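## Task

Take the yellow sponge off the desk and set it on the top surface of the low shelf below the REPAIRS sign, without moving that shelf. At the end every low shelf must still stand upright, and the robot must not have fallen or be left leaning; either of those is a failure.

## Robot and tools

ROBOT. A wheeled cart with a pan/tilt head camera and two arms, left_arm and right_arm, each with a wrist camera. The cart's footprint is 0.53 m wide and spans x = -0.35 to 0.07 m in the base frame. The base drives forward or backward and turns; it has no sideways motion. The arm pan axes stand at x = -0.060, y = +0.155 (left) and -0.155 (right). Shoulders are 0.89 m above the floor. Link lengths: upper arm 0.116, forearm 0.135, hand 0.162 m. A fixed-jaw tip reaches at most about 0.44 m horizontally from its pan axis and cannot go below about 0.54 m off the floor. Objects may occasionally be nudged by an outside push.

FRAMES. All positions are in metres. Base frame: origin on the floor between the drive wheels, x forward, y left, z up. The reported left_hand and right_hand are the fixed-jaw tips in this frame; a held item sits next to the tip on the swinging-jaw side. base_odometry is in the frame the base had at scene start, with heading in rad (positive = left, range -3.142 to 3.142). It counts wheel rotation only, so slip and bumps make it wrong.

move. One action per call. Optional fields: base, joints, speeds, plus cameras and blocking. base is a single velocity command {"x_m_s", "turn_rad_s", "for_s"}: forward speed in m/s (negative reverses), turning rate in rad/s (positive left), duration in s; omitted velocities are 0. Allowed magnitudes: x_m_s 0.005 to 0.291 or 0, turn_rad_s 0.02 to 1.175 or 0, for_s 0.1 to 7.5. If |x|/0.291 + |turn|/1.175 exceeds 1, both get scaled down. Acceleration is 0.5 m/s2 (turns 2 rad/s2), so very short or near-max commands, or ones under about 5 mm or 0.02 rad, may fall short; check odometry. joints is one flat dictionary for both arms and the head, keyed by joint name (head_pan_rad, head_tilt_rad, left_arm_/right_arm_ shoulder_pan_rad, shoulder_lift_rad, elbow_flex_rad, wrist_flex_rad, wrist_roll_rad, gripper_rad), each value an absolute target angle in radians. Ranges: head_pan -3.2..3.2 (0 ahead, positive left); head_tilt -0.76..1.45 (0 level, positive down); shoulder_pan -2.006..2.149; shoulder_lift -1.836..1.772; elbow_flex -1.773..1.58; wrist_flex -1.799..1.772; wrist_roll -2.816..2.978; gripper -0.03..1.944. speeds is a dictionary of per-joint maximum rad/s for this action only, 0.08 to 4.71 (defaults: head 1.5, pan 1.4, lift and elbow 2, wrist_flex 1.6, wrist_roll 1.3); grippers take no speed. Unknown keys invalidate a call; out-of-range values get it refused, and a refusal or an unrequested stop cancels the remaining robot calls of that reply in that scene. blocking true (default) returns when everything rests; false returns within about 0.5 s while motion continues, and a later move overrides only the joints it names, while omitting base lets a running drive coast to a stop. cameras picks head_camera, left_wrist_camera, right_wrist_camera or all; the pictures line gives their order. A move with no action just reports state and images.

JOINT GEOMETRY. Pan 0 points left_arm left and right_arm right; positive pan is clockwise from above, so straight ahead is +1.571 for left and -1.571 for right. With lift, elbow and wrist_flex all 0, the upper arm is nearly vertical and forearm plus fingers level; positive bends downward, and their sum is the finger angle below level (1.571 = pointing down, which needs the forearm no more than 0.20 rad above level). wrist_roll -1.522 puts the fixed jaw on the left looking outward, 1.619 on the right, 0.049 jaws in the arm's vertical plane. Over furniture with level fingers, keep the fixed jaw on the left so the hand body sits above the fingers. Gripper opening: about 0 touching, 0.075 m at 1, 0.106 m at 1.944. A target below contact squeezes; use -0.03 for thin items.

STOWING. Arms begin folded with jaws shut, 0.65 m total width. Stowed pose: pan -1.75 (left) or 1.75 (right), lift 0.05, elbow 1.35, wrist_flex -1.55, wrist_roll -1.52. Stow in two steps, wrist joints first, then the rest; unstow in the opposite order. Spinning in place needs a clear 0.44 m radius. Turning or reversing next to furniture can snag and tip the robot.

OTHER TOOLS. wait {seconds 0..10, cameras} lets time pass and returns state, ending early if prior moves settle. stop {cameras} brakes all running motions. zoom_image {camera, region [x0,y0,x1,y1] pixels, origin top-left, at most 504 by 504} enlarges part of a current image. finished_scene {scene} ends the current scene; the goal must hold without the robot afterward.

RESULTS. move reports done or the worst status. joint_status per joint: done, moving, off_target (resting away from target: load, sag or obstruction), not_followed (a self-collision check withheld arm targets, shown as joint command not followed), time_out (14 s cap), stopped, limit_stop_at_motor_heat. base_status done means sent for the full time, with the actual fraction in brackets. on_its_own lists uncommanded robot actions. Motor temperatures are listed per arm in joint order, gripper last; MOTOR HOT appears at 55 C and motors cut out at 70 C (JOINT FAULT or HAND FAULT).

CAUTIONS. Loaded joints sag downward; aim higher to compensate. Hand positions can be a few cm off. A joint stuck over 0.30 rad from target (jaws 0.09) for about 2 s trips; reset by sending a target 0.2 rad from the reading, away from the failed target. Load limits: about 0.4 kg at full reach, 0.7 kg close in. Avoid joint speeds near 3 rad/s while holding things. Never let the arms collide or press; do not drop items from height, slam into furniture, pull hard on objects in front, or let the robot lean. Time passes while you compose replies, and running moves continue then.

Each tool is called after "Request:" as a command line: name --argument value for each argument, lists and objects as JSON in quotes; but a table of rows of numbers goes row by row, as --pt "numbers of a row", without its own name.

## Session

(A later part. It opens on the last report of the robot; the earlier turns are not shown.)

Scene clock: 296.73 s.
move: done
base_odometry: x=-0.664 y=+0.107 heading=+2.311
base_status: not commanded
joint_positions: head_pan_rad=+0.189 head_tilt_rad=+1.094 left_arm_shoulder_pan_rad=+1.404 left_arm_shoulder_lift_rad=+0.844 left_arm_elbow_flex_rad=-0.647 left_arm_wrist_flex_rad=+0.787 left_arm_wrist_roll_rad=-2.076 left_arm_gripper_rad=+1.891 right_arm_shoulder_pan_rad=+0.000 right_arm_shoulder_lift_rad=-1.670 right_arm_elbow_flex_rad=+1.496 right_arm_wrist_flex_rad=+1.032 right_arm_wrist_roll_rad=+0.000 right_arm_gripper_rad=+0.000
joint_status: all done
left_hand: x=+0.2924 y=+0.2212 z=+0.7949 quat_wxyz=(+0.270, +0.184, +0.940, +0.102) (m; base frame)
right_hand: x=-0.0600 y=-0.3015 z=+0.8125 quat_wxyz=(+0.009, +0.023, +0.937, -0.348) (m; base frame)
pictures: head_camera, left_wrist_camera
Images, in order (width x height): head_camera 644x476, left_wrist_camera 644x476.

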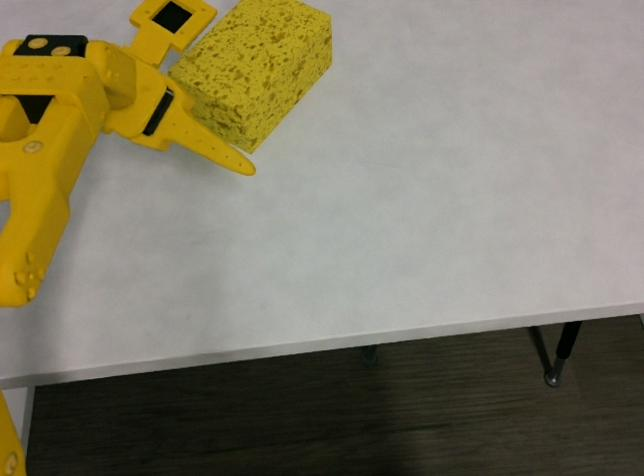

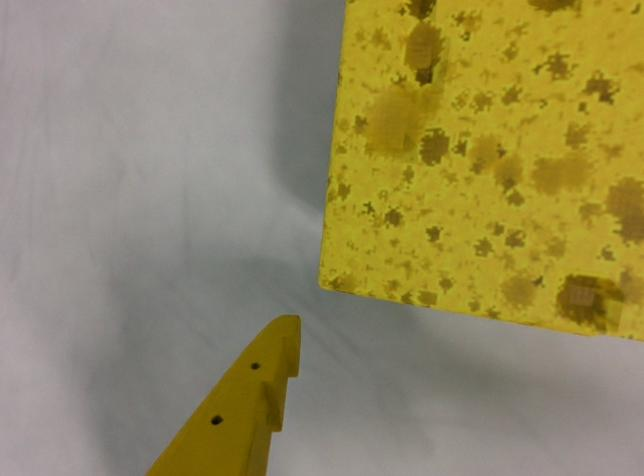

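Request:
move --joints '{"left_arm_shoulder_pan_rad":1.435,"left_arm_shoulder_lift_rad":1.05,"left_arm_elbow_flex_rad":-0.9,"left_arm_wrist_flex_rad":0.57,"left_arm_wrist_roll_rad":-2.1}' --speeds '{"left_arm_shoulder_lift_rad":0.2,"left_arm_elbow_flex_rad":0.24,"left_arm_wrist_flex_rad":0.2,"left_arm_shoulder_pan_rad":0.08}' --cameras '["head_camera","left_wrist_camera"]'

Scene clock: 305.63 s.
move: done
base_odometry: x=-0.664 y=+0.107 heading=+2.311
base_status: not commanded
joint_positions: head_pan_rad=+0.189 head_tilt_rad=+1.094 left_arm_shoulder_pan_rad=+1.430 left_arm_shoulder_lift_rad=+1.065 left_arm_elbow_flex_rad=-0.863 left_arm_wrist_flex_rad=+0.580 left_arm_wrist_roll_rad=-2.096 left_arm_gripper_rad=+1.891 right_arm_shoulder_pan_rad=+0.000 right_arm_shoulder_lift_rad=-1.670 right_arm_elbow_flex_rad=+1.496 right_arm_wrist_flex_rad=+1.032 right_arm_wrist_roll_rad=+0.000 right_arm_gripper_rad=+0.000
joint_status: all done
left_hand: x=+0.3276 y=+0.2167 z=+0.7918 quat_wxyz=(+0.360, +0.198, +0.902, +0.134) (m; base frame)
right_hand: x=-0.0600 y=-0.3015 z=+0.8125 quat_wxyz=(+0.009, +0.023, +0.937, -0.348) (m; base frame)
pictures: head_camera, left_wrist_camera
Images, in order (width x height): head_camera 644x476, left_wrist_camera 644x476.

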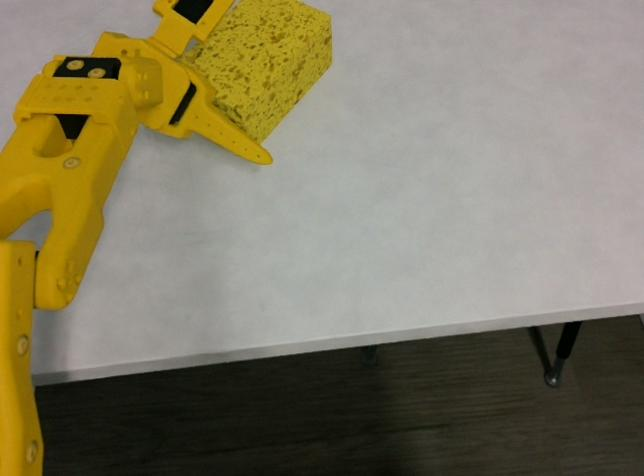

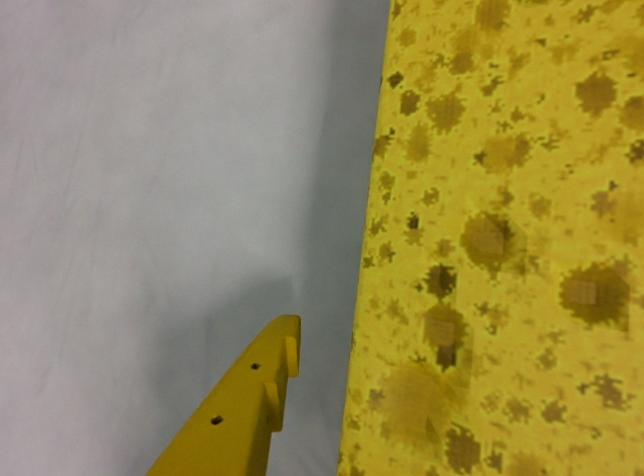

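Request:
move --joints '{"left_arm_gripper_rad":0.7}' --cameras '["head_camera","left_wrist_camera"]'

Scene clock: 310.67 s.
move: done
base_odometry: x=-0.664 y=+0.107 heading=+2.311
base_status: not commanded
joint_positions: head_pan_rad=+0.189 head_tilt_rad=+1.094 left_arm_shoulder_pan_rad=+1.433 left_arm_shoulder_lift_rad=+1.067 left_arm_elbow_flex_rad=-0.865 left_arm_wrist_flex_rad=+0.580 left_arm_wrist_roll_rad=-2.105 left_arm_gripper_rad=+0.706 right_arm_shoulder_pan_rad=+0.000 right_arm_shoulder_lift_rad=-1.670 right_arm_elbow_flex_rad=+1.496 right_arm_wrist_flex_rad=+1.032 right_arm_wrist_roll_rad=+0.000 right_arm_gripper_rad=+0.000
joint_status: all done
left_hand: x=+0.3279 y=+0.2154 z=+0.7917 quat_wxyz=(+0.359, +0.204, +0.900, +0.136) (m; base frame)
right_hand: x=-0.0600 y=-0.3015 z=+0.8125 quat_wxyz=(+0.009, +0.023, +0.937, -0.348) (m; base frame)
pictures: head_camera, left_wrist_camera
Images, in order (width x height): head_camera 644x476, left_wrist_camera 644x476.

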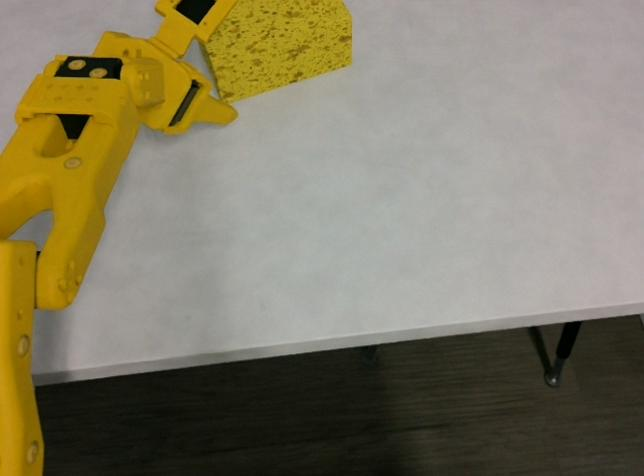

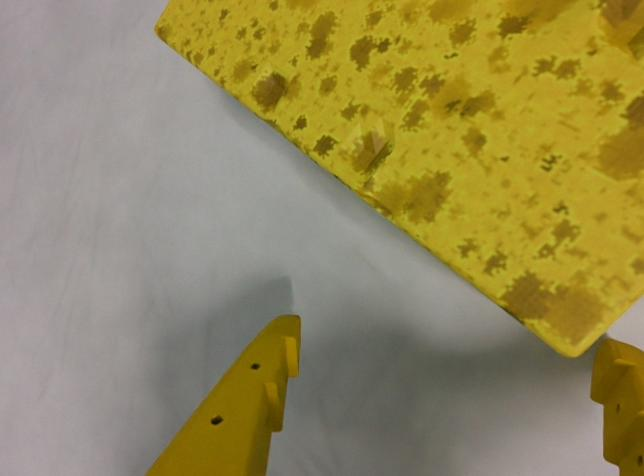

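Request:
move --joints '{"left_arm_shoulder_lift_rad":0.71,"left_arm_elbow_flex_rad":-0.6,"left_arm_wrist_flex_rad":0.35}' --speeds '{"left_arm_shoulder_lift_rad":0.5,"left_arm_elbow_flex_rad":0.3,"left_arm_wrist_flex_rad":0.3}'

Request:
move --joints '{"left_arm_shoulder_pan_rad":1.6,"left_arm_gripper_rad":0.0,"left_arm_wrist_roll_rad":-1.52}' --cameras '["head_camera","left_wrist_camera"]'

Scene clock: 339.97 s.
move: done
base_odometry: x=-0.664 y=+0.107 heading=+2.311
base_status: not commanded
joint_positions: head_pan_rad=+0.189 head_tilt_rad=+1.094 left_arm_shoulder_pan_rad=+1.433 left_arm_shoulder_lift_rad=+0.781 left_arm_elbow_flex_rad=-0.596 left_arm_wrist_flex_rad=+0.364 left_arm_wrist_roll_rad=-2.105 left_arm_gripper_rad=+0.706 right_arm_shoulder_pan_rad=+0.000 right_arm_shoulder_lift_rad=-1.670 right_arm_elbow_flex_rad=+1.496 right_arm_wrist_flex_rad=+1.032 right_arm_wrist_roll_rad=+0.000 right_arm_gripper_rad=+0.000
joint_status: all done
left_hand: x=+0.3375 y=+0.2168 z=+0.8542 quat_wxyz=(+0.457, +0.193, +0.851, +0.172) (m; base frame)
right_hand: x=-0.0600 y=-0.3015 z=+0.8125 quat_wxyz=(+0.009, +0.023, +0.937, -0.348) (m; base frame)
pictures: none

Scene clock: 341.20 s.
move: done
base_odometry: x=-0.664 y=+0.107 heading=+2.311
base_status: not commanded
joint_positions: head_pan_rad=+0.189 head_tilt_rad=+1.094 left_arm_shoulder_pan_rad=+1.594 left_arm_shoulder_lift_rad=+0.781 left_arm_elbow_flex_rad=-0.596 left_arm_wrist_flex_rad=+0.364 left_arm_wrist_roll_rad=-1.526 left_arm_gripper_rad=+0.006 right_arm_shoulder_pan_rad=+0.000 right_arm_shoulder_lift_rad=-1.670 right_arm_elbow_flex_rad=+1.496 right_arm_wrist_flex_rad=+1.032 right_arm_wrist_roll_rad=+0.000 right_arm_gripper_rad=+0.000
joint_status: all done
left_hand: x=+0.3400 y=+0.1535 z=+0.8505 quat_wxyz=(+0.489, +0.012, +0.872, -0.005) (m; base frame)
right_hand: x=-0.0600 y=-0.3015 z=+0.8125 quat_wxyz=(+0.009, +0.023, +0.937, -0.348) (m; base frame)
pictures: head_camera, left_wrist_camera
Images, in order (width x height): head_camera 644x476, left_wrist_camera 644x476.

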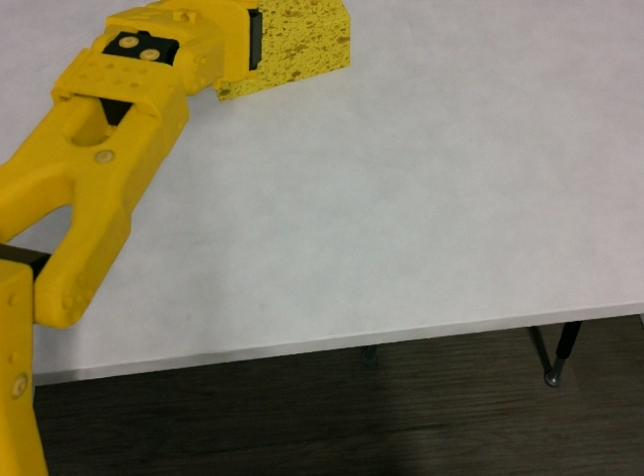

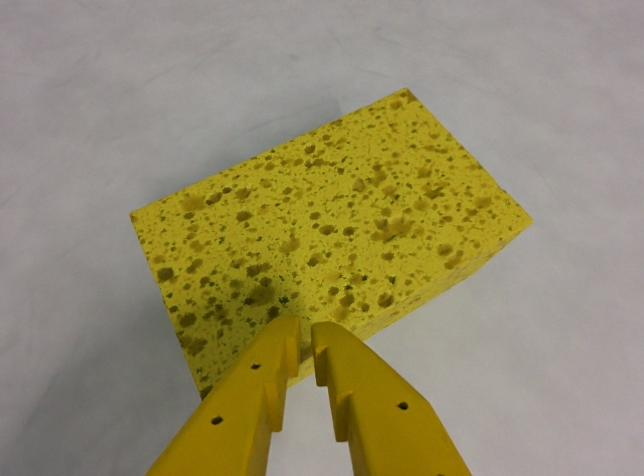

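Request:
move --joints '{"left_arm_shoulder_pan_rad":1.5,"left_arm_shoulder_lift_rad":1.18,"left_arm_elbow_flex_rad":-1.08,"left_arm_wrist_flex_rad":0.15}' --speeds '{"left_arm_shoulder_lift_rad":0.5,"left_arm_elbow_flex_rad":0.6,"left_arm_wrist_flex_rad":0.3}' --cameras '["left_wrist_camera"]'

Request:
move --joints '{"left_arm_shoulder_lift_rad":1.3}' --speeds '{"left_arm_shoulder_lift_rad":0.2}' --cameras '["left_wrist_camera"]'

Scene clock: 359.20 s.
move: done
base_odometry: x=-0.664 y=+0.107 heading=+2.311
base_status: not commanded
joint_positions: head_pan_rad=+0.189 head_tilt_rad=+1.094 left_arm_shoulder_pan_rad=+1.505 left_arm_shoulder_lift_rad=+1.200 left_arm_elbow_flex_rad=-1.041 left_arm_wrist_flex_rad=+0.165 left_arm_wrist_roll_rad=-1.526 left_arm_gripper_rad=+0.006 right_arm_shoulder_pan_rad=+0.000 right_arm_shoulder_lift_rad=-1.670 right_arm_elbow_flex_rad=+1.496 right_arm_wrist_flex_rad=+1.032 right_arm_wrist_roll_rad=+0.000 right_arm_gripper_rad=+0.000
joint_status: all done
left_hand: x=+0.3702 y=+0.1911 z=+0.8412 quat_wxyz=(+0.584, -0.025, +0.811, +0.020) (m; base frame)
right_hand: x=-0.0600 y=-0.3015 z=+0.8125 quat_wxyz=(+0.009, +0.023, +0.937, -0.348) (m; base frame)
pictures: left_wrist_camera
Images, in order (width x height): left_wrist_camera 644x476.

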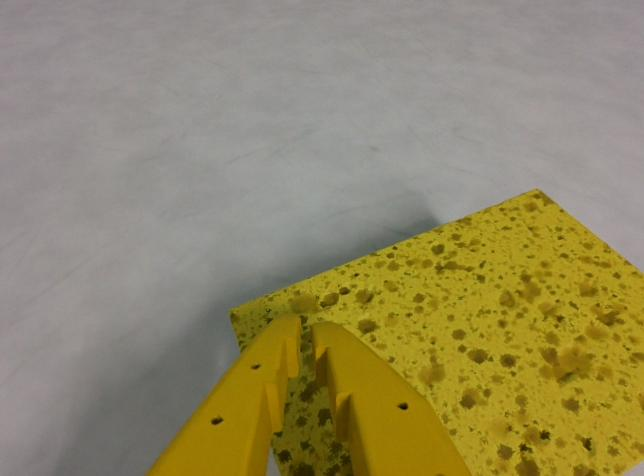

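Scene clock: 360.17 s.
move: done
base_odometry: x=-0.664 y=+0.107 heading=+2.311
base_status: not commanded
joint_positions: head_pan_rad=+0.189 head_tilt_rad=+1.094 left_arm_shoulder_pan_rad=+1.505 left_arm_shoulder_lift_rad=+1.286 left_arm_elbow_flex_rad=-1.079 left_arm_wrist_flex_rad=+0.146 left_arm_wrist_roll_rad=-1.526 left_arm_gripper_rad=+0.006 right_arm_shoulder_pan_rad=-0.002 right_arm_shoulder_lift_rad=-1.670 right_arm_elbow_flex_rad=+1.496 right_arm_wrist_flex_rad=+1.032 right_arm_wrist_roll_rad=+0.000 right_arm_gripper_rad=+0.000
joint_status: all done
left_hand: x=+0.3685 y=+0.1910 z=+0.8205 quat_wxyz=(+0.572, -0.026, +0.820, +0.020) (m; base frame)
right_hand: x=-0.0597 y=-0.3015 z=+0.8125 quat_wxyz=(+0.009, +0.022, +0.937, -0.348) (m; base frame)
pictures: left_wrist_camera
Images, in order (width x height): left_wrist_camera 644x476.

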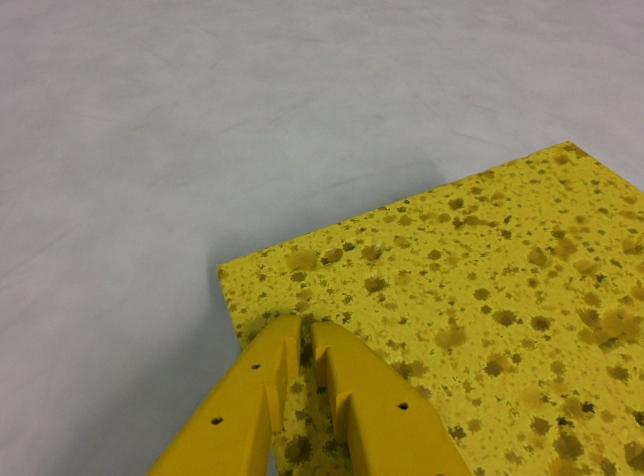

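Request:
move --joints '{"left_arm_shoulder_lift_rad":1.37}' --speeds '{"left_arm_shoulder_lift_rad":0.15}' --cameras '["left_wrist_camera"]'

Scene clock: 367.43 s.
move: done
base_odometry: x=-0.664 y=+0.107 heading=+2.311
base_status: not commanded
joint_positions: head_pan_rad=+0.189 head_tilt_rad=+1.094 left_arm_shoulder_pan_rad=+1.505 left_arm_shoulder_lift_rad=+1.303 left_arm_elbow_flex_rad=-1.092 left_arm_wrist_flex_rad=+0.143 left_arm_wrist_roll_rad=-1.526 left_arm_gripper_rad=+0.006 right_arm_shoulder_pan_rad=-0.002 right_arm_shoulder_lift_rad=-1.670 right_arm_elbow_flex_rad=+1.496 right_arm_wrist_flex_rad=+1.032 right_arm_wrist_roll_rad=+0.000 right_arm_gripper_rad=+0.000
joint_status: all done
left_hand: x=+0.3684 y=+0.1910 z=+0.8177 quat_wxyz=(+0.571, -0.026, +0.820, +0.020) (m; base frame)
right_hand: x=-0.0597 y=-0.3015 z=+0.8125 quat_wxyz=(+0.009, +0.022, +0.937, -0.348) (m; base frame)
pictures: left_wrist_camera
Images, in order (width x height): left_wrist_camera 644x476.

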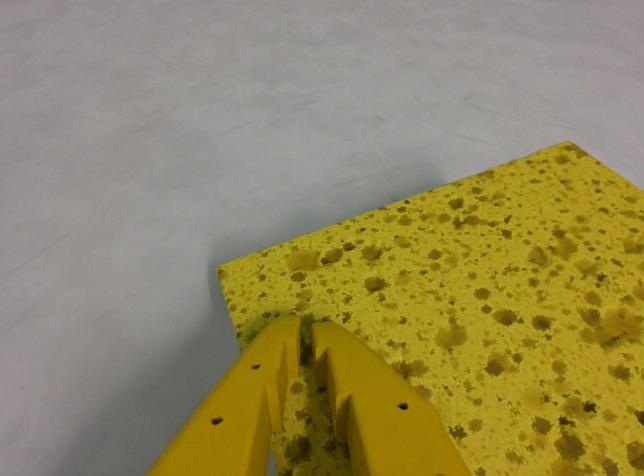

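Request:
move --base '{"x_m_s":-0.05,"for_s":2.4}' --cameras '["left_wrist_camera"]'

Scene clock: 374.87 s.
move: done
base_odometry: x=-0.583 y=+0.018 heading=+2.310
base_status: done (sent for 2.4 of 2.4 s)
joint_positions: head_pan_rad=+0.189 head_tilt_rad=+1.094 left_arm_shoulder_pan_rad=+1.502 left_arm_shoulder_lift_rad=+1.392 left_arm_elbow_flex_rad=-1.073 left_arm_wrist_flex_rad=+0.151 left_arm_wrist_roll_rad=-1.524 left_arm_gripper_rad=+0.002 right_arm_shoulder_pan_rad=+0.003 right_arm_shoulder_lift_rad=-1.670 right_arm_elbow_flex_rad=+1.496 right_arm_wrist_flex_rad=+1.032 right_arm_wrist_roll_rad=+0.000 right_arm_gripper_rad=+0.000
joint_status: not commanded
left_hand: x=+0.3574 y=+0.1915 z=+0.7764 quat_wxyz=(+0.523, -0.029, +0.852, +0.019) (m; base frame)
right_hand: x=-0.0604 y=-0.3015 z=+0.8125 quat_wxyz=(+0.008, +0.024, +0.937, -0.348) (m; base frame)
pictures: left_wrist_camera
Images, in order (width x height): left_wrist_camera 644x476.

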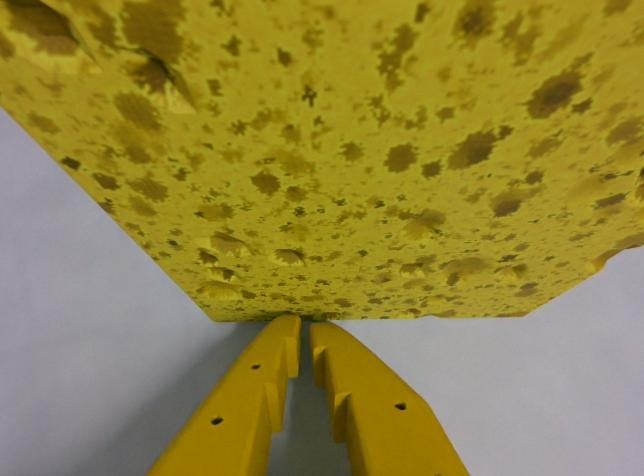

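Request:
move --joints '{"left_arm_shoulder_lift_rad":1.15}' --cameras '["head_camera","left_wrist_camera"]'

Scene clock: 379.43 s.
move: done
base_odometry: x=-0.583 y=+0.018 heading=+2.310
base_status: not commanded
joint_positions: head_pan_rad=+0.189 head_tilt_rad=+1.094 left_arm_shoulder_pan_rad=+1.502 left_arm_shoulder_lift_rad=+1.228 left_arm_elbow_flex_rad=-1.073 left_arm_wrist_flex_rad=+0.151 left_arm_wrist_roll_rad=-1.524 left_arm_gripper_rad=+0.002 right_arm_shoulder_pan_rad=+0.003 right_arm_shoulder_lift_rad=-1.670 right_arm_elbow_flex_rad=+1.496 right_arm_wrist_flex_rad=+1.032 right_arm_wrist_roll_rad=+0.000 right_arm_gripper_rad=+0.000
joint_status: all done
left_hand: x=+0.3714 y=+0.1925 z=+0.8414 quat_wxyz=(+0.591, -0.027, +0.806, +0.021) (m; base frame)
right_hand: x=-0.0604 y=-0.3015 z=+0.8125 quat_wxyz=(+0.008, +0.024, +0.937, -0.348) (m; base frame)
pictures: head_camera, left_wrist_camera
Images, in order (width x height): head_camera 644x476, left_wrist_camera 644x476.

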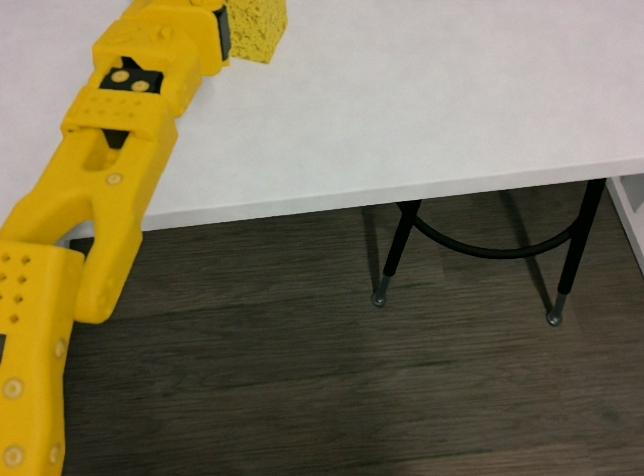

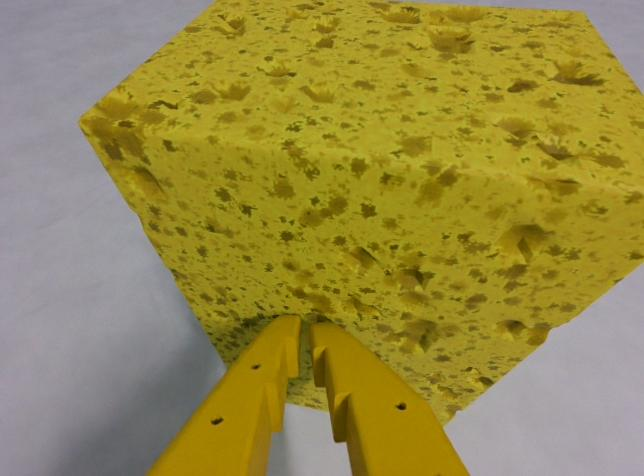

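Request:
move --joints '{"left_arm_shoulder_lift_rad":0.33,"left_arm_elbow_flex_rad":-0.4,"left_arm_wrist_flex_rad":0.9,"head_tilt_rad":0.9}' --cameras '["head_camera","left_wrist_camera"]'

Scene clock: 386.50 s.
move: done
base_odometry: x=-0.583 y=+0.018 heading=+2.310
base_status: not commanded
joint_positions: head_pan_rad=+0.189 head_tilt_rad=+0.914 left_arm_shoulder_pan_rad=+1.502 left_arm_shoulder_lift_rad=+0.392 left_arm_elbow_flex_rad=-0.398 left_arm_wrist_flex_rad=+0.898 left_arm_wrist_roll_rad=-1.524 left_arm_gripper_rad=+0.002 right_arm_shoulder_pan_rad=+0.003 right_arm_shoulder_lift_rad=-1.670 right_arm_elbow_flex_rad=+1.496 right_arm_wrist_flex_rad=+1.032 right_arm_wrist_roll_rad=+0.000 right_arm_gripper_rad=+0.000
joint_status: all done
left_hand: x=+0.2735 y=+0.1858 z=+0.8684 quat_wxyz=(+0.333, -0.032, +0.942, +0.012) (m; base frame)
right_hand: x=-0.0604 y=-0.3015 z=+0.8125 quat_wxyz=(+0.008, +0.024, +0.937, -0.348) (m; base frame)
pictures: head_camera, left_wrist_camera
Images, in order (width x height): head_camera 644x476, left_wrist_camera 644x476.

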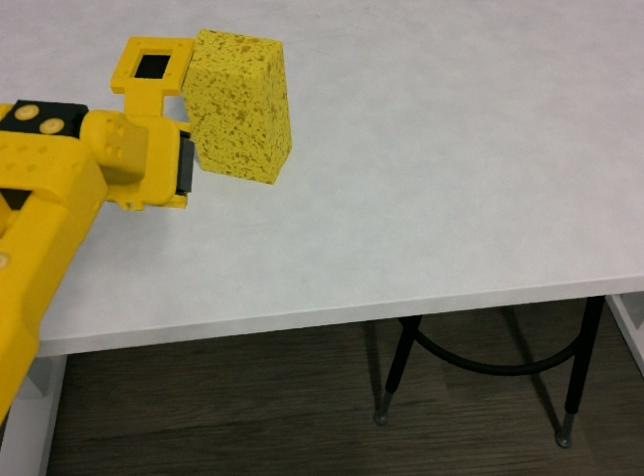

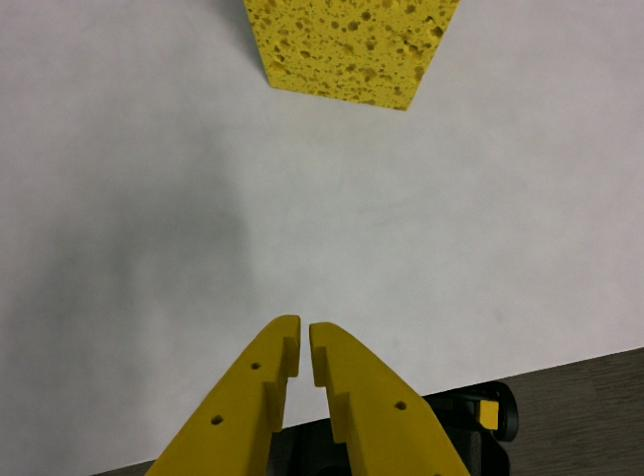

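Request:
move --joints '{"left_arm_gripper_rad":1.9}'

Request:
move --joints '{"left_arm_shoulder_pan_rad":1.44,"left_arm_shoulder_lift_rad":0.65,"left_arm_elbow_flex_rad":0.25,"left_arm_wrist_flex_rad":-0.78,"left_arm_wrist_roll_rad":-1.57,"head_tilt_rad":0.9}' --cameras '["head_camera","left_wrist_camera"]'

Scene clock: 405.47 s.
move: done
base_odometry: x=-0.583 y=+0.018 heading=+2.310
base_status: not commanded
joint_positions: head_pan_rad=+0.189 head_tilt_rad=+0.914 left_arm_shoulder_pan_rad=+1.502 left_arm_shoulder_lift_rad=+0.392 left_arm_elbow_flex_rad=-0.398 left_arm_wrist_flex_rad=+0.898 left_arm_wrist_roll_rad=-1.524 left_arm_gripper_rad=+1.891 right_arm_shoulder_pan_rad=+0.003 right_arm_shoulder_lift_rad=-1.670 right_arm_elbow_flex_rad=+1.496 right_arm_wrist_flex_rad=+1.032 right_arm_wrist_roll_rad=+0.000 right_arm_gripper_rad=+0.000
joint_status: all done
left_hand: x=+0.2735 y=+0.1858 z=+0.8684 quat_wxyz=(+0.333, -0.032, +0.942, +0.012) (m; base frame)
right_hand: x=-0.0604 y=-0.3015 z=+0.8125 quat_wxyz=(+0.008, +0.024, +0.937, -0.348) (m; base frame)
pictures: none

Scene clock: 407.37 s.
move: done
base_odometry: x=-0.583 y=+0.018 heading=+2.310
base_status: not commanded
joint_positions: head_pan_rad=+0.189 head_tilt_rad=+0.914 left_arm_shoulder_pan_rad=+1.442 left_arm_shoulder_lift_rad=+0.660 left_arm_elbow_flex_rad=+0.251 left_arm_wrist_flex_rad=-0.767 left_arm_wrist_roll_rad=-1.575 left_arm_gripper_rad=+1.891 right_arm_shoulder_pan_rad=+0.004 right_arm_shoulder_lift_rad=-1.670 right_arm_elbow_flex_rad=+1.496 right_arm_wrist_flex_rad=+1.032 right_arm_wrist_roll_rad=+0.000 right_arm_gripper_rad=+0.000
joint_status: all done
left_hand: x=+0.3032 y=+0.2098 z=+0.8395 quat_wxyz=(+0.652, -0.029, +0.756, +0.059) (m; base frame)
right_hand: x=-0.0606 y=-0.3015 z=+0.8125 quat_wxyz=(+0.008, +0.025, +0.937, -0.348) (m; base frame)
pictures: head_camera, left_wrist_camera
Images, in order (width x height): head_camera 644x476, left_wrist_camera 644x476.

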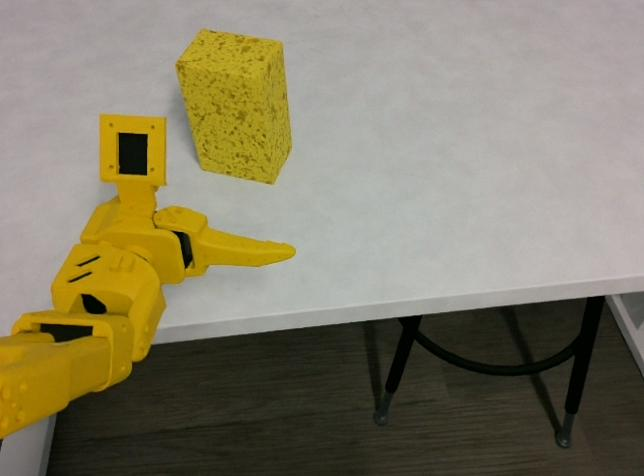

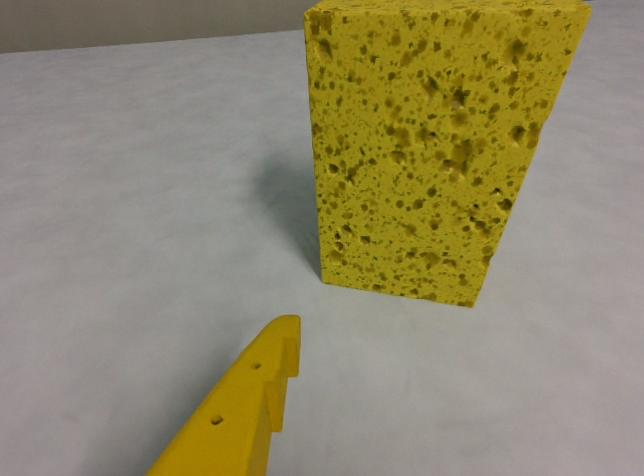

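Request:
move --base '{"x_m_s":0.05,"for_s":1.2}' --cameras '["head_camera","left_wrist_camera"]'

Scene clock: 415.13 s.
move: done
base_odometry: x=-0.624 y=+0.062 heading=+2.316
base_status: done (sent for 1.2 of 1.2 s)
joint_positions: head_pan_rad=+0.189 head_tilt_rad=+0.914 left_arm_shoulder_pan_rad=+1.442 left_arm_shoulder_lift_rad=+0.660 left_arm_elbow_flex_rad=+0.251 left_arm_wrist_flex_rad=-0.767 left_arm_wrist_roll_rad=-1.575 left_arm_gripper_rad=+1.891 right_arm_shoulder_pan_rad=+0.001 right_arm_shoulder_lift_rad=-1.670 right_arm_elbow_flex_rad=+1.496 right_arm_wrist_flex_rad=+1.032 right_arm_wrist_roll_rad=+0.000 right_arm_gripper_rad=+0.000
joint_status: not commanded
left_hand: x=+0.3032 y=+0.2098 z=+0.8395 quat_wxyz=(+0.652, -0.029, +0.756, +0.059) (m; base frame)
right_hand: x=-0.0602 y=-0.3015 z=+0.8125 quat_wxyz=(+0.008, +0.023, +0.937, -0.348) (m; base frame)
pictures: head_camera, left_wrist_camera
Images, in order (width x height): head_camera 644x476, left_wrist_camera 644x476.

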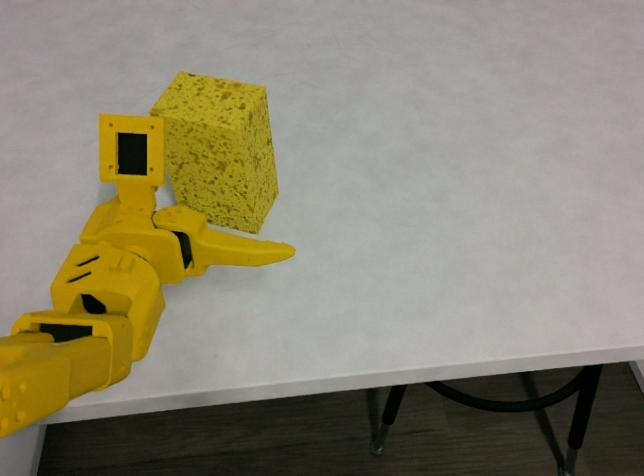

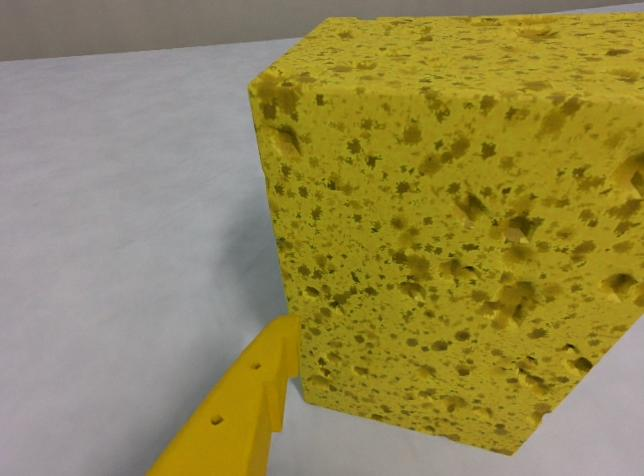

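Request:
move --joints '{"left_arm_shoulder_pan_rad":1.395}'

Request:
move --base '{"x_m_s":0.05,"for_s":0.9}' --cameras '["head_camera","left_wrist_camera"]'

Scene clock: 422.53 s.
move: done
base_odometry: x=-0.624 y=+0.062 heading=+2.316
base_status: not commanded
joint_positions: head_pan_rad=+0.189 head_tilt_rad=+0.914 left_arm_shoulder_pan_rad=+1.398 left_arm_shoulder_lift_rad=+0.660 left_arm_elbow_flex_rad=+0.251 left_arm_wrist_flex_rad=-0.767 left_arm_wrist_roll_rad=-1.575 left_arm_gripper_rad=+1.891 right_arm_shoulder_pan_rad=+0.001 right_arm_shoulder_lift_rad=-1.670 right_arm_elbow_flex_rad=+1.496 right_arm_wrist_flex_rad=+1.032 right_arm_wrist_roll_rad=+0.000 right_arm_gripper_rad=+0.000
joint_status: all done
left_hand: x=+0.3004 y=+0.2259 z=+0.8395 quat_wxyz=(+0.650, -0.046, +0.755, +0.074) (m; base frame)
right_hand: x=-0.0602 y=-0.3015 z=+0.8125 quat_wxyz=(+0.008, +0.023, +0.937, -0.348) (m; base frame)
pictures: none

Scene clock: 424.23 s.
move: done
base_odometry: x=-0.655 y=+0.095 heading=+2.316
base_status: done (sent for 0.9 of 0.9 s)
joint_positions: head_pan_rad=+0.189 head_tilt_rad=+0.914 left_arm_shoulder_pan_rad=+1.396 left_arm_shoulder_lift_rad=+0.660 left_arm_elbow_flex_rad=+0.251 left_arm_wrist_flex_rad=-0.767 left_arm_wrist_roll_rad=-1.575 left_arm_gripper_rad=+1.891 right_arm_shoulder_pan_rad=+0.004 right_arm_shoulder_lift_rad=-1.670 right_arm_elbow_flex_rad=+1.496 right_arm_wrist_flex_rad=+1.032 right_arm_wrist_roll_rad=+0.000 right_arm_gripper_rad=+0.000
joint_status: not commanded
left_hand: x=+0.3003 y=+0.2265 z=+0.8395 quat_wxyz=(+0.650, -0.046, +0.755, +0.074) (m; base frame)
right_hand: x=-0.0606 y=-0.3015 z=+0.8125 quat_wxyz=(+0.008, +0.025, +0.937, -0.348) (m; base frame)
pictures: head_camera, left_wrist_camera
Images, in order (width x height): head_camera 644x476, left_wrist_camera 644x476.

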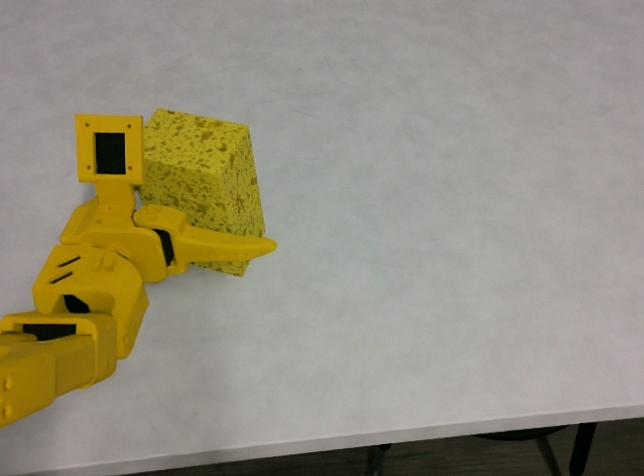

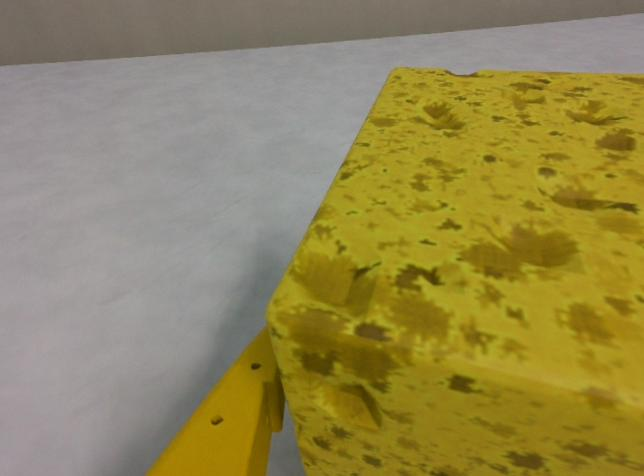

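Request:
move --joints '{"left_arm_gripper_rad":0.6}' --cameras '["head_camera","left_wrist_camera"]'

Scene clock: 429.17 s.
move: off_target
base_odometry: x=-0.655 y=+0.095 heading=+2.316
base_status: not commanded
joint_positions: head_pan_rad=+0.189 head_tilt_rad=+0.914 left_arm_shoulder_pan_rad=+1.402 left_arm_shoulder_lift_rad=+0.660 left_arm_elbow_flex_rad=+0.251 left_arm_wrist_flex_rad=-0.767 left_arm_wrist_roll_rad=-1.575 left_arm_gripper_rad=+0.934 right_arm_shoulder_pan_rad=+0.004 right_arm_shoulder_lift_rad=-1.670 right_arm_elbow_flex_rad=+1.496 right_arm_wrist_flex_rad=+1.032 right_arm_wrist_roll_rad=+0.000 right_arm_gripper_rad=+0.000
joint_status: left_arm_gripper_rad off_target (ended at +0.933, target +0.600)
left_hand: x=+0.3008 y=+0.2242 z=+0.8395 quat_wxyz=(+0.650, -0.044, +0.755, +0.072) (m; base frame)
right_hand: x=-0.0606 y=-0.3015 z=+0.8125 quat_wxyz=(+0.008, +0.025, +0.937, -0.348) (m; base frame)
pictures: head_camera, left_wrist_camera
Images, in order (width x height): head_camera 644x476, left_wrist_camera 644x476.

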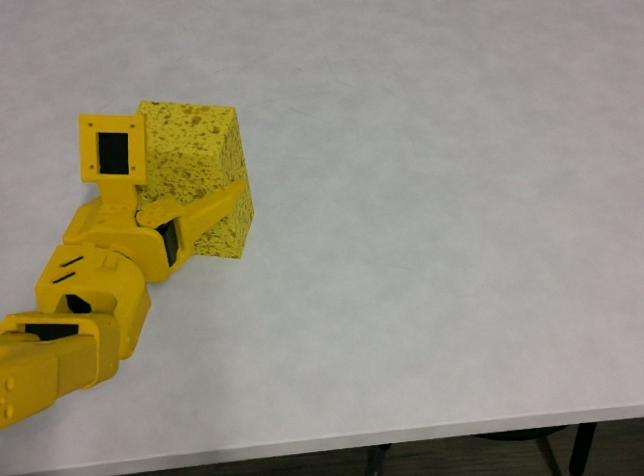

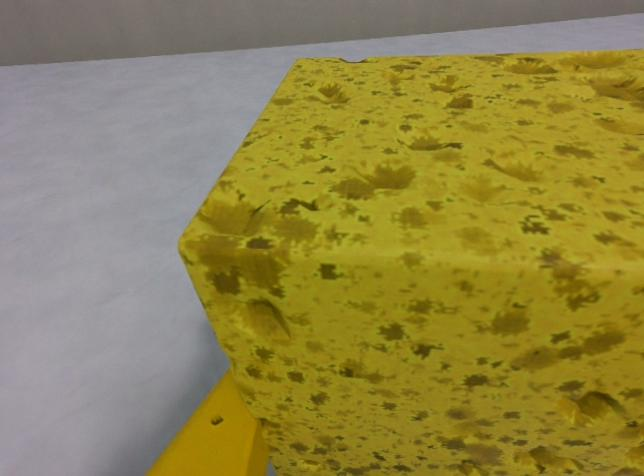

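Request:
move --joints '{"left_arm_gripper_rad":0.85,"left_arm_shoulder_lift_rad":0.3,"left_arm_wrist_flex_rad":-0.45}' --speeds '{"left_arm_shoulder_lift_rad":0.3,"left_arm_wrist_flex_rad":0.25}' --cameras '["head_camera","left_wrist_camera"]'

Scene clock: 436.20 s.
move: off_target
base_odometry: x=-0.655 y=+0.095 heading=+2.316
base_status: not commanded
joint_positions: head_pan_rad=+0.189 head_tilt_rad=+0.914 left_arm_shoulder_pan_rad=+1.401 left_arm_shoulder_lift_rad=+0.366 left_arm_elbow_flex_rad=+0.254 left_arm_wrist_flex_rad=-0.451 left_arm_wrist_roll_rad=-1.575 left_arm_gripper_rad=+0.956 right_arm_shoulder_pan_rad=+0.004 right_arm_shoulder_lift_rad=-1.670 right_arm_elbow_flex_rad=+1.496 right_arm_wrist_flex_rad=+1.032 right_arm_wrist_roll_rad=+0.000 right_arm_gripper_rad=+0.000
joint_status: left_arm_gripper_rad off_target (ended at +0.956, target +0.850); the others done
left_hand: x=+0.3013 y=+0.2249 z=+0.8883 quat_wxyz=(+0.641, -0.045, +0.763, +0.072) (m; base frame)
right_hand: x=-0.0606 y=-0.3015 z=+0.8125 quat_wxyz=(+0.008, +0.025, +0.937, -0.348) (m; base frame)
pictures: head_camera, left_wrist_camera
Images, in order (width x height): head_camera 644x476, left_wrist_camera 644x476.

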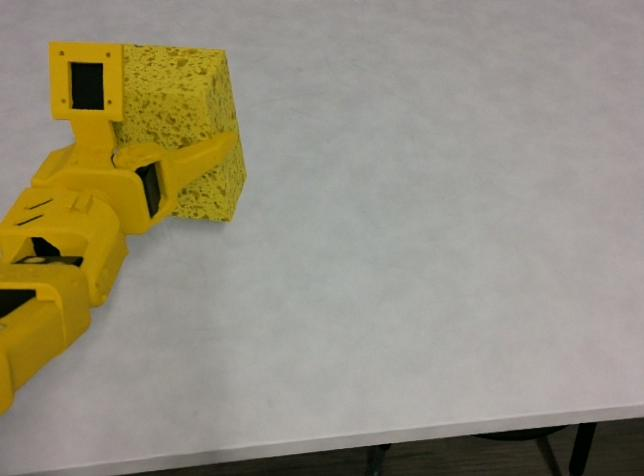

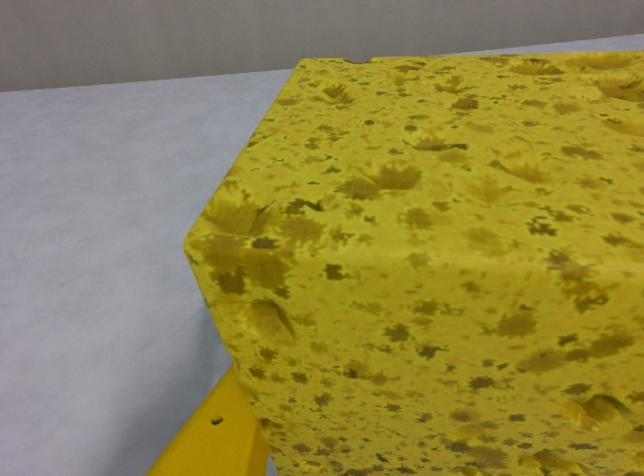

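Request:
move --base '{"x_m_s":-0.1,"turn_rad_s":0.2,"for_s":1.7}'

Request:
move --base '{"x_m_s":-0.1,"for_s":1.1}' --cameras '["head_camera","left_wrist_camera"]'

Request:
move --base '{"turn_rad_s":0.5,"for_s":3.0}' --cameras '["head_camera","left_wrist_camera"]'

Scene clock: 474.07 s.
move: done
base_odometry: x=-0.519 y=-0.007 heading=+2.657
base_status: done (sent for 1.7 of 1.7 s)
joint_positions: head_pan_rad=+0.189 head_tilt_rad=+0.914 left_arm_shoulder_pan_rad=+1.391 left_arm_shoulder_lift_rad=+0.364 left_arm_elbow_flex_rad=+0.255 left_arm_wrist_flex_rad=-0.451 left_arm_wrist_roll_rad=-1.575 left_arm_gripper_rad=+0.956 right_arm_shoulder_pan_rad=+0.003 right_arm_shoulder_lift_rad=-1.670 right_arm_elbow_flex_rad=+1.496 right_arm_wrist_flex_rad=+1.032 right_arm_wrist_roll_rad=+0.000 right_arm_gripper_rad=+0.000
joint_status: not commanded
left_hand: x=+0.3005 y=+0.2282 z=+0.8884 quat_wxyz=(+0.641, -0.048, +0.763, +0.075) (m; base frame)
right_hand: x=-0.0604 y=-0.3015 z=+0.8125 quat_wxyz=(+0.008, +0.024, +0.937, -0.348) (m; base frame)
pictures: none

Scene clock: 476.20 s.
move: done
base_odometry: x=-0.421 y=-0.059 heading=+2.656
base_status: done (sent for 1.1 of 1.1 s)
joint_positions: head_pan_rad=+0.189 head_tilt_rad=+0.914 left_arm_shoulder_pan_rad=+1.396 left_arm_shoulder_lift_rad=+0.364 left_arm_elbow_flex_rad=+0.255 left_arm_wrist_flex_rad=-0.451 left_arm_wrist_roll_rad=-1.575 left_arm_gripper_rad=+0.956 right_arm_shoulder_pan_rad=-0.002 right_arm_shoulder_lift_rad=-1.670 right_arm_elbow_flex_rad=+1.496 right_arm_wrist_flex_rad=+1.032 right_arm_wrist_roll_rad=+0.000 right_arm_gripper_rad=+0.000
joint_status: not commanded
left_hand: x=+0.3009 y=+0.2265 z=+0.8884 quat_wxyz=(+0.641, -0.047, +0.763, +0.073) (m; base frame)
right_hand: x=-0.0597 y=-0.3015 z=+0.8125 quat_wxyz=(+0.009, +0.022, +0.937, -0.348) (m; base frame)
pictures: head_camera, left_wrist_camera
Images, in order (width x height): head_camera 644x476, left_wrist_camera 644x476.

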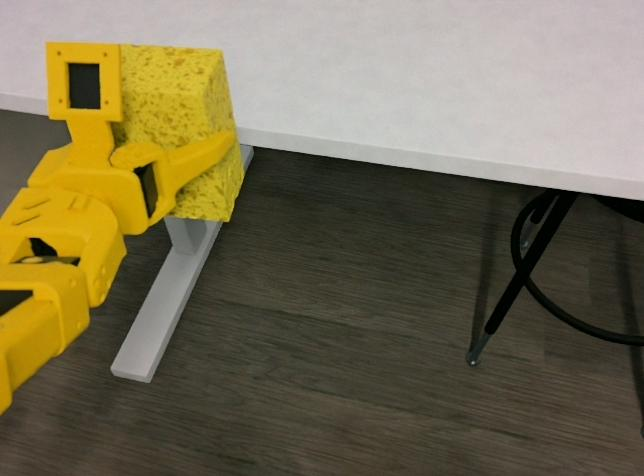

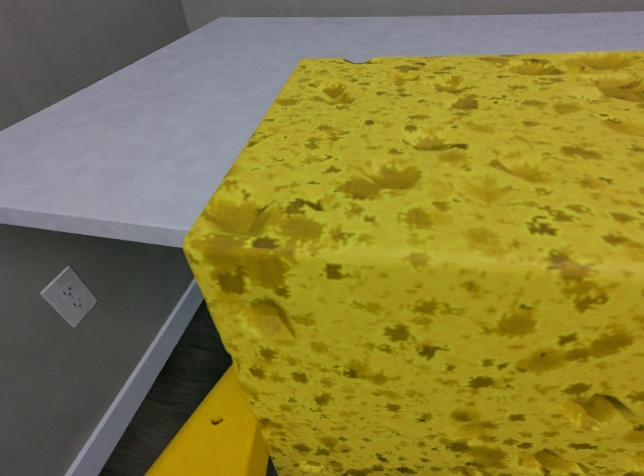

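Scene clock: 479.83 s.
move: done
base_odometry: x=-0.421 y=-0.059 heading=-2.130
base_status: done (sent for 3 of 3 s)
joint_positions: head_pan_rad=+0.189 head_tilt_rad=+0.914 left_arm_shoulder_pan_rad=+1.391 left_arm_shoulder_lift_rad=+0.364 left_arm_elbow_flex_rad=+0.255 left_arm_wrist_flex_rad=-0.451 left_arm_wrist_roll_rad=-1.575 left_arm_gripper_rad=+0.956 right_arm_shoulder_pan_rad=-0.004 right_arm_shoulder_lift_rad=-1.670 right_arm_elbow_flex_rad=+1.496 right_arm_wrist_flex_rad=+1.032 right_arm_wrist_roll_rad=+0.000 right_arm_gripper_rad=+0.000
joint_status: not commanded
left_hand: x=+0.3005 y=+0.2282 z=+0.8884 quat_wxyz=(+0.641, -0.048, +0.763, +0.075) (m; base frame)
right_hand: x=-0.0595 y=-0.3015 z=+0.8125 quat_wxyz=(+0.009, +0.021, +0.937, -0.348) (m; base frame)
pictures: head_camera, left_wrist_camera
Images, in order (width x height): head_camera 644x476, left_wrist_camera 644x476.

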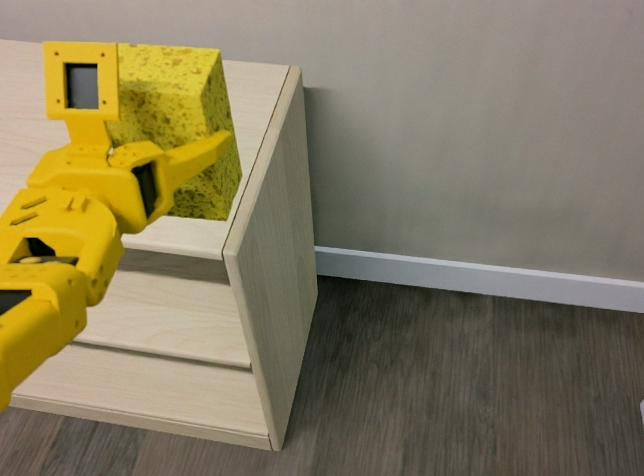

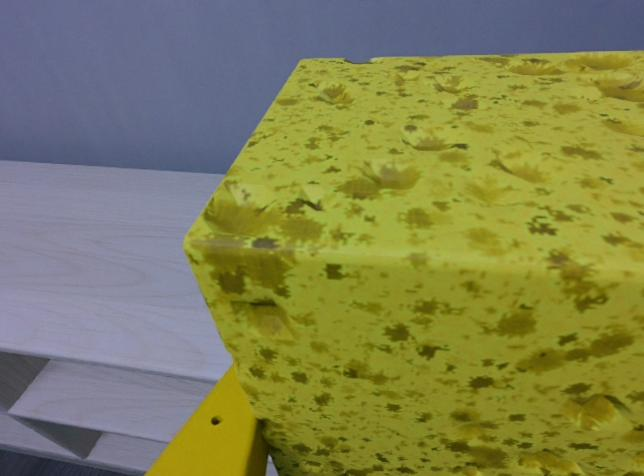

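Request:
move --base '{"turn_rad_s":0.5,"for_s":3.16}'

Request:
move --base '{"x_m_s":0.15,"for_s":1.6}'

Request:
move --base '{"turn_rad_s":-0.5,"for_s":3.16}' --cameras '["head_camera","left_wrist_camera"]'

Scene clock: 493.73 s.
move: done
base_odometry: x=-0.422 y=-0.059 heading=-0.546
base_status: done (sent for 3.17 of 3.17 s)
joint_positions: head_pan_rad=+0.189 head_tilt_rad=+0.914 left_arm_shoulder_pan_rad=+1.391 left_arm_shoulder_lift_rad=+0.364 left_arm_elbow_flex_rad=+0.255 left_arm_wrist_flex_rad=-0.451 left_arm_wrist_roll_rad=-1.575 left_arm_gripper_rad=+0.956 right_arm_shoulder_pan_rad=-0.004 right_arm_shoulder_lift_rad=-1.670 right_arm_elbow_flex_rad=+1.496 right_arm_wrist_flex_rad=+1.032 right_arm_wrist_roll_rad=+0.000 right_arm_gripper_rad=+0.000
joint_status: not commanded
left_hand: x=+0.3005 y=+0.2282 z=+0.8884 quat_wxyz=(+0.641, -0.048, +0.763, +0.075) (m; base frame)
right_hand: x=-0.0595 y=-0.3015 z=+0.8125 quat_wxyz=(+0.009, +0.021, +0.937, -0.348) (m; base frame)
pictures: none

Scene clock: 496.20 s.
move: done
base_odometry: x=-0.215 y=-0.183 heading=-0.545
base_status: done (sent for 1.6 of 1.6 s)
joint_positions: head_pan_rad=+0.189 head_tilt_rad=+0.914 left_arm_shoulder_pan_rad=+1.391 left_arm_shoulder_lift_rad=+0.364 left_arm_elbow_flex_rad=+0.255 left_arm_wrist_flex_rad=-0.451 left_arm_wrist_roll_rad=-1.575 left_arm_gripper_rad=+0.956 right_arm_shoulder_pan_rad=+0.000 right_arm_shoulder_lift_rad=-1.670 right_arm_elbow_flex_rad=+1.496 right_arm_wrist_flex_rad=+1.032 right_arm_wrist_roll_rad=+0.000 right_arm_gripper_rad=+0.000
joint_status: not commanded
left_hand: x=+0.3005 y=+0.2282 z=+0.8884 quat_wxyz=(+0.641, -0.048, +0.763, +0.075) (m; base frame)
right_hand: x=-0.0600 y=-0.3015 z=+0.8125 quat_wxyz=(+0.009, +0.023, +0.937, -0.348) (m; base frame)
pictures: none

Scene clock: 500.23 s.
move: done
base_odometry: x=-0.216 y=-0.183 heading=-2.130
base_status: done (sent for 3.17 of 3.17 s)
joint_positions: head_pan_rad=+0.189 head_tilt_rad=+0.914 left_arm_shoulder_pan_rad=+1.399 left_arm_shoulder_lift_rad=+0.364 left_arm_elbow_flex_rad=+0.255 left_arm_wrist_flex_rad=-0.451 left_arm_wrist_roll_rad=-1.575 left_arm_gripper_rad=+0.956 right_arm_shoulder_pan_rad=+0.001 right_arm_shoulder_lift_rad=-1.670 right_arm_elbow_flex_rad=+1.496 right_arm_wrist_flex_rad=+1.032 right_arm_wrist_roll_rad=+0.000 right_arm_gripper_rad=+0.000
joint_status: not commanded
left_hand: x=+0.3011 y=+0.2254 z=+0.8884 quat_wxyz=(+0.641, -0.046, +0.763, +0.072) (m; base frame)
right_hand: x=-0.0602 y=-0.3015 z=+0.8125 quat_wxyz=(+0.008, +0.023, +0.937, -0.348) (m; base frame)
pictures: head_camera, left_wrist_camera
Images, in order (width x height): head_camera 644x476, left_wrist_camera 644x476.

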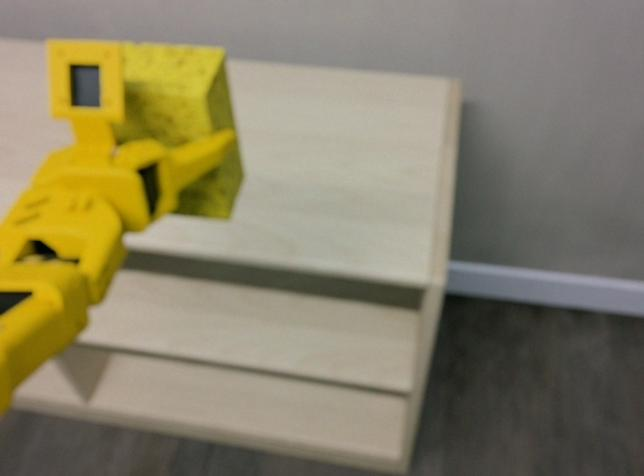

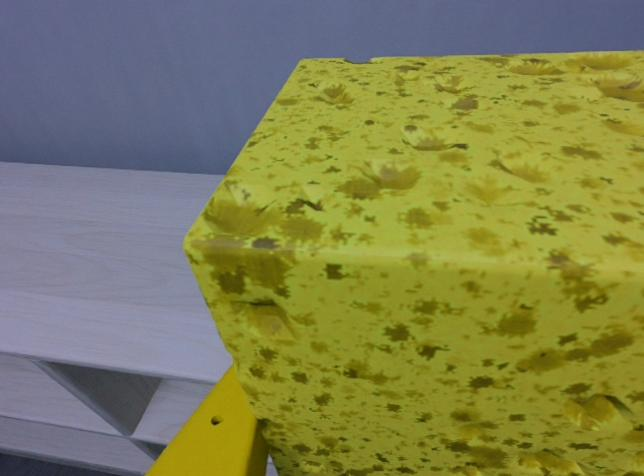

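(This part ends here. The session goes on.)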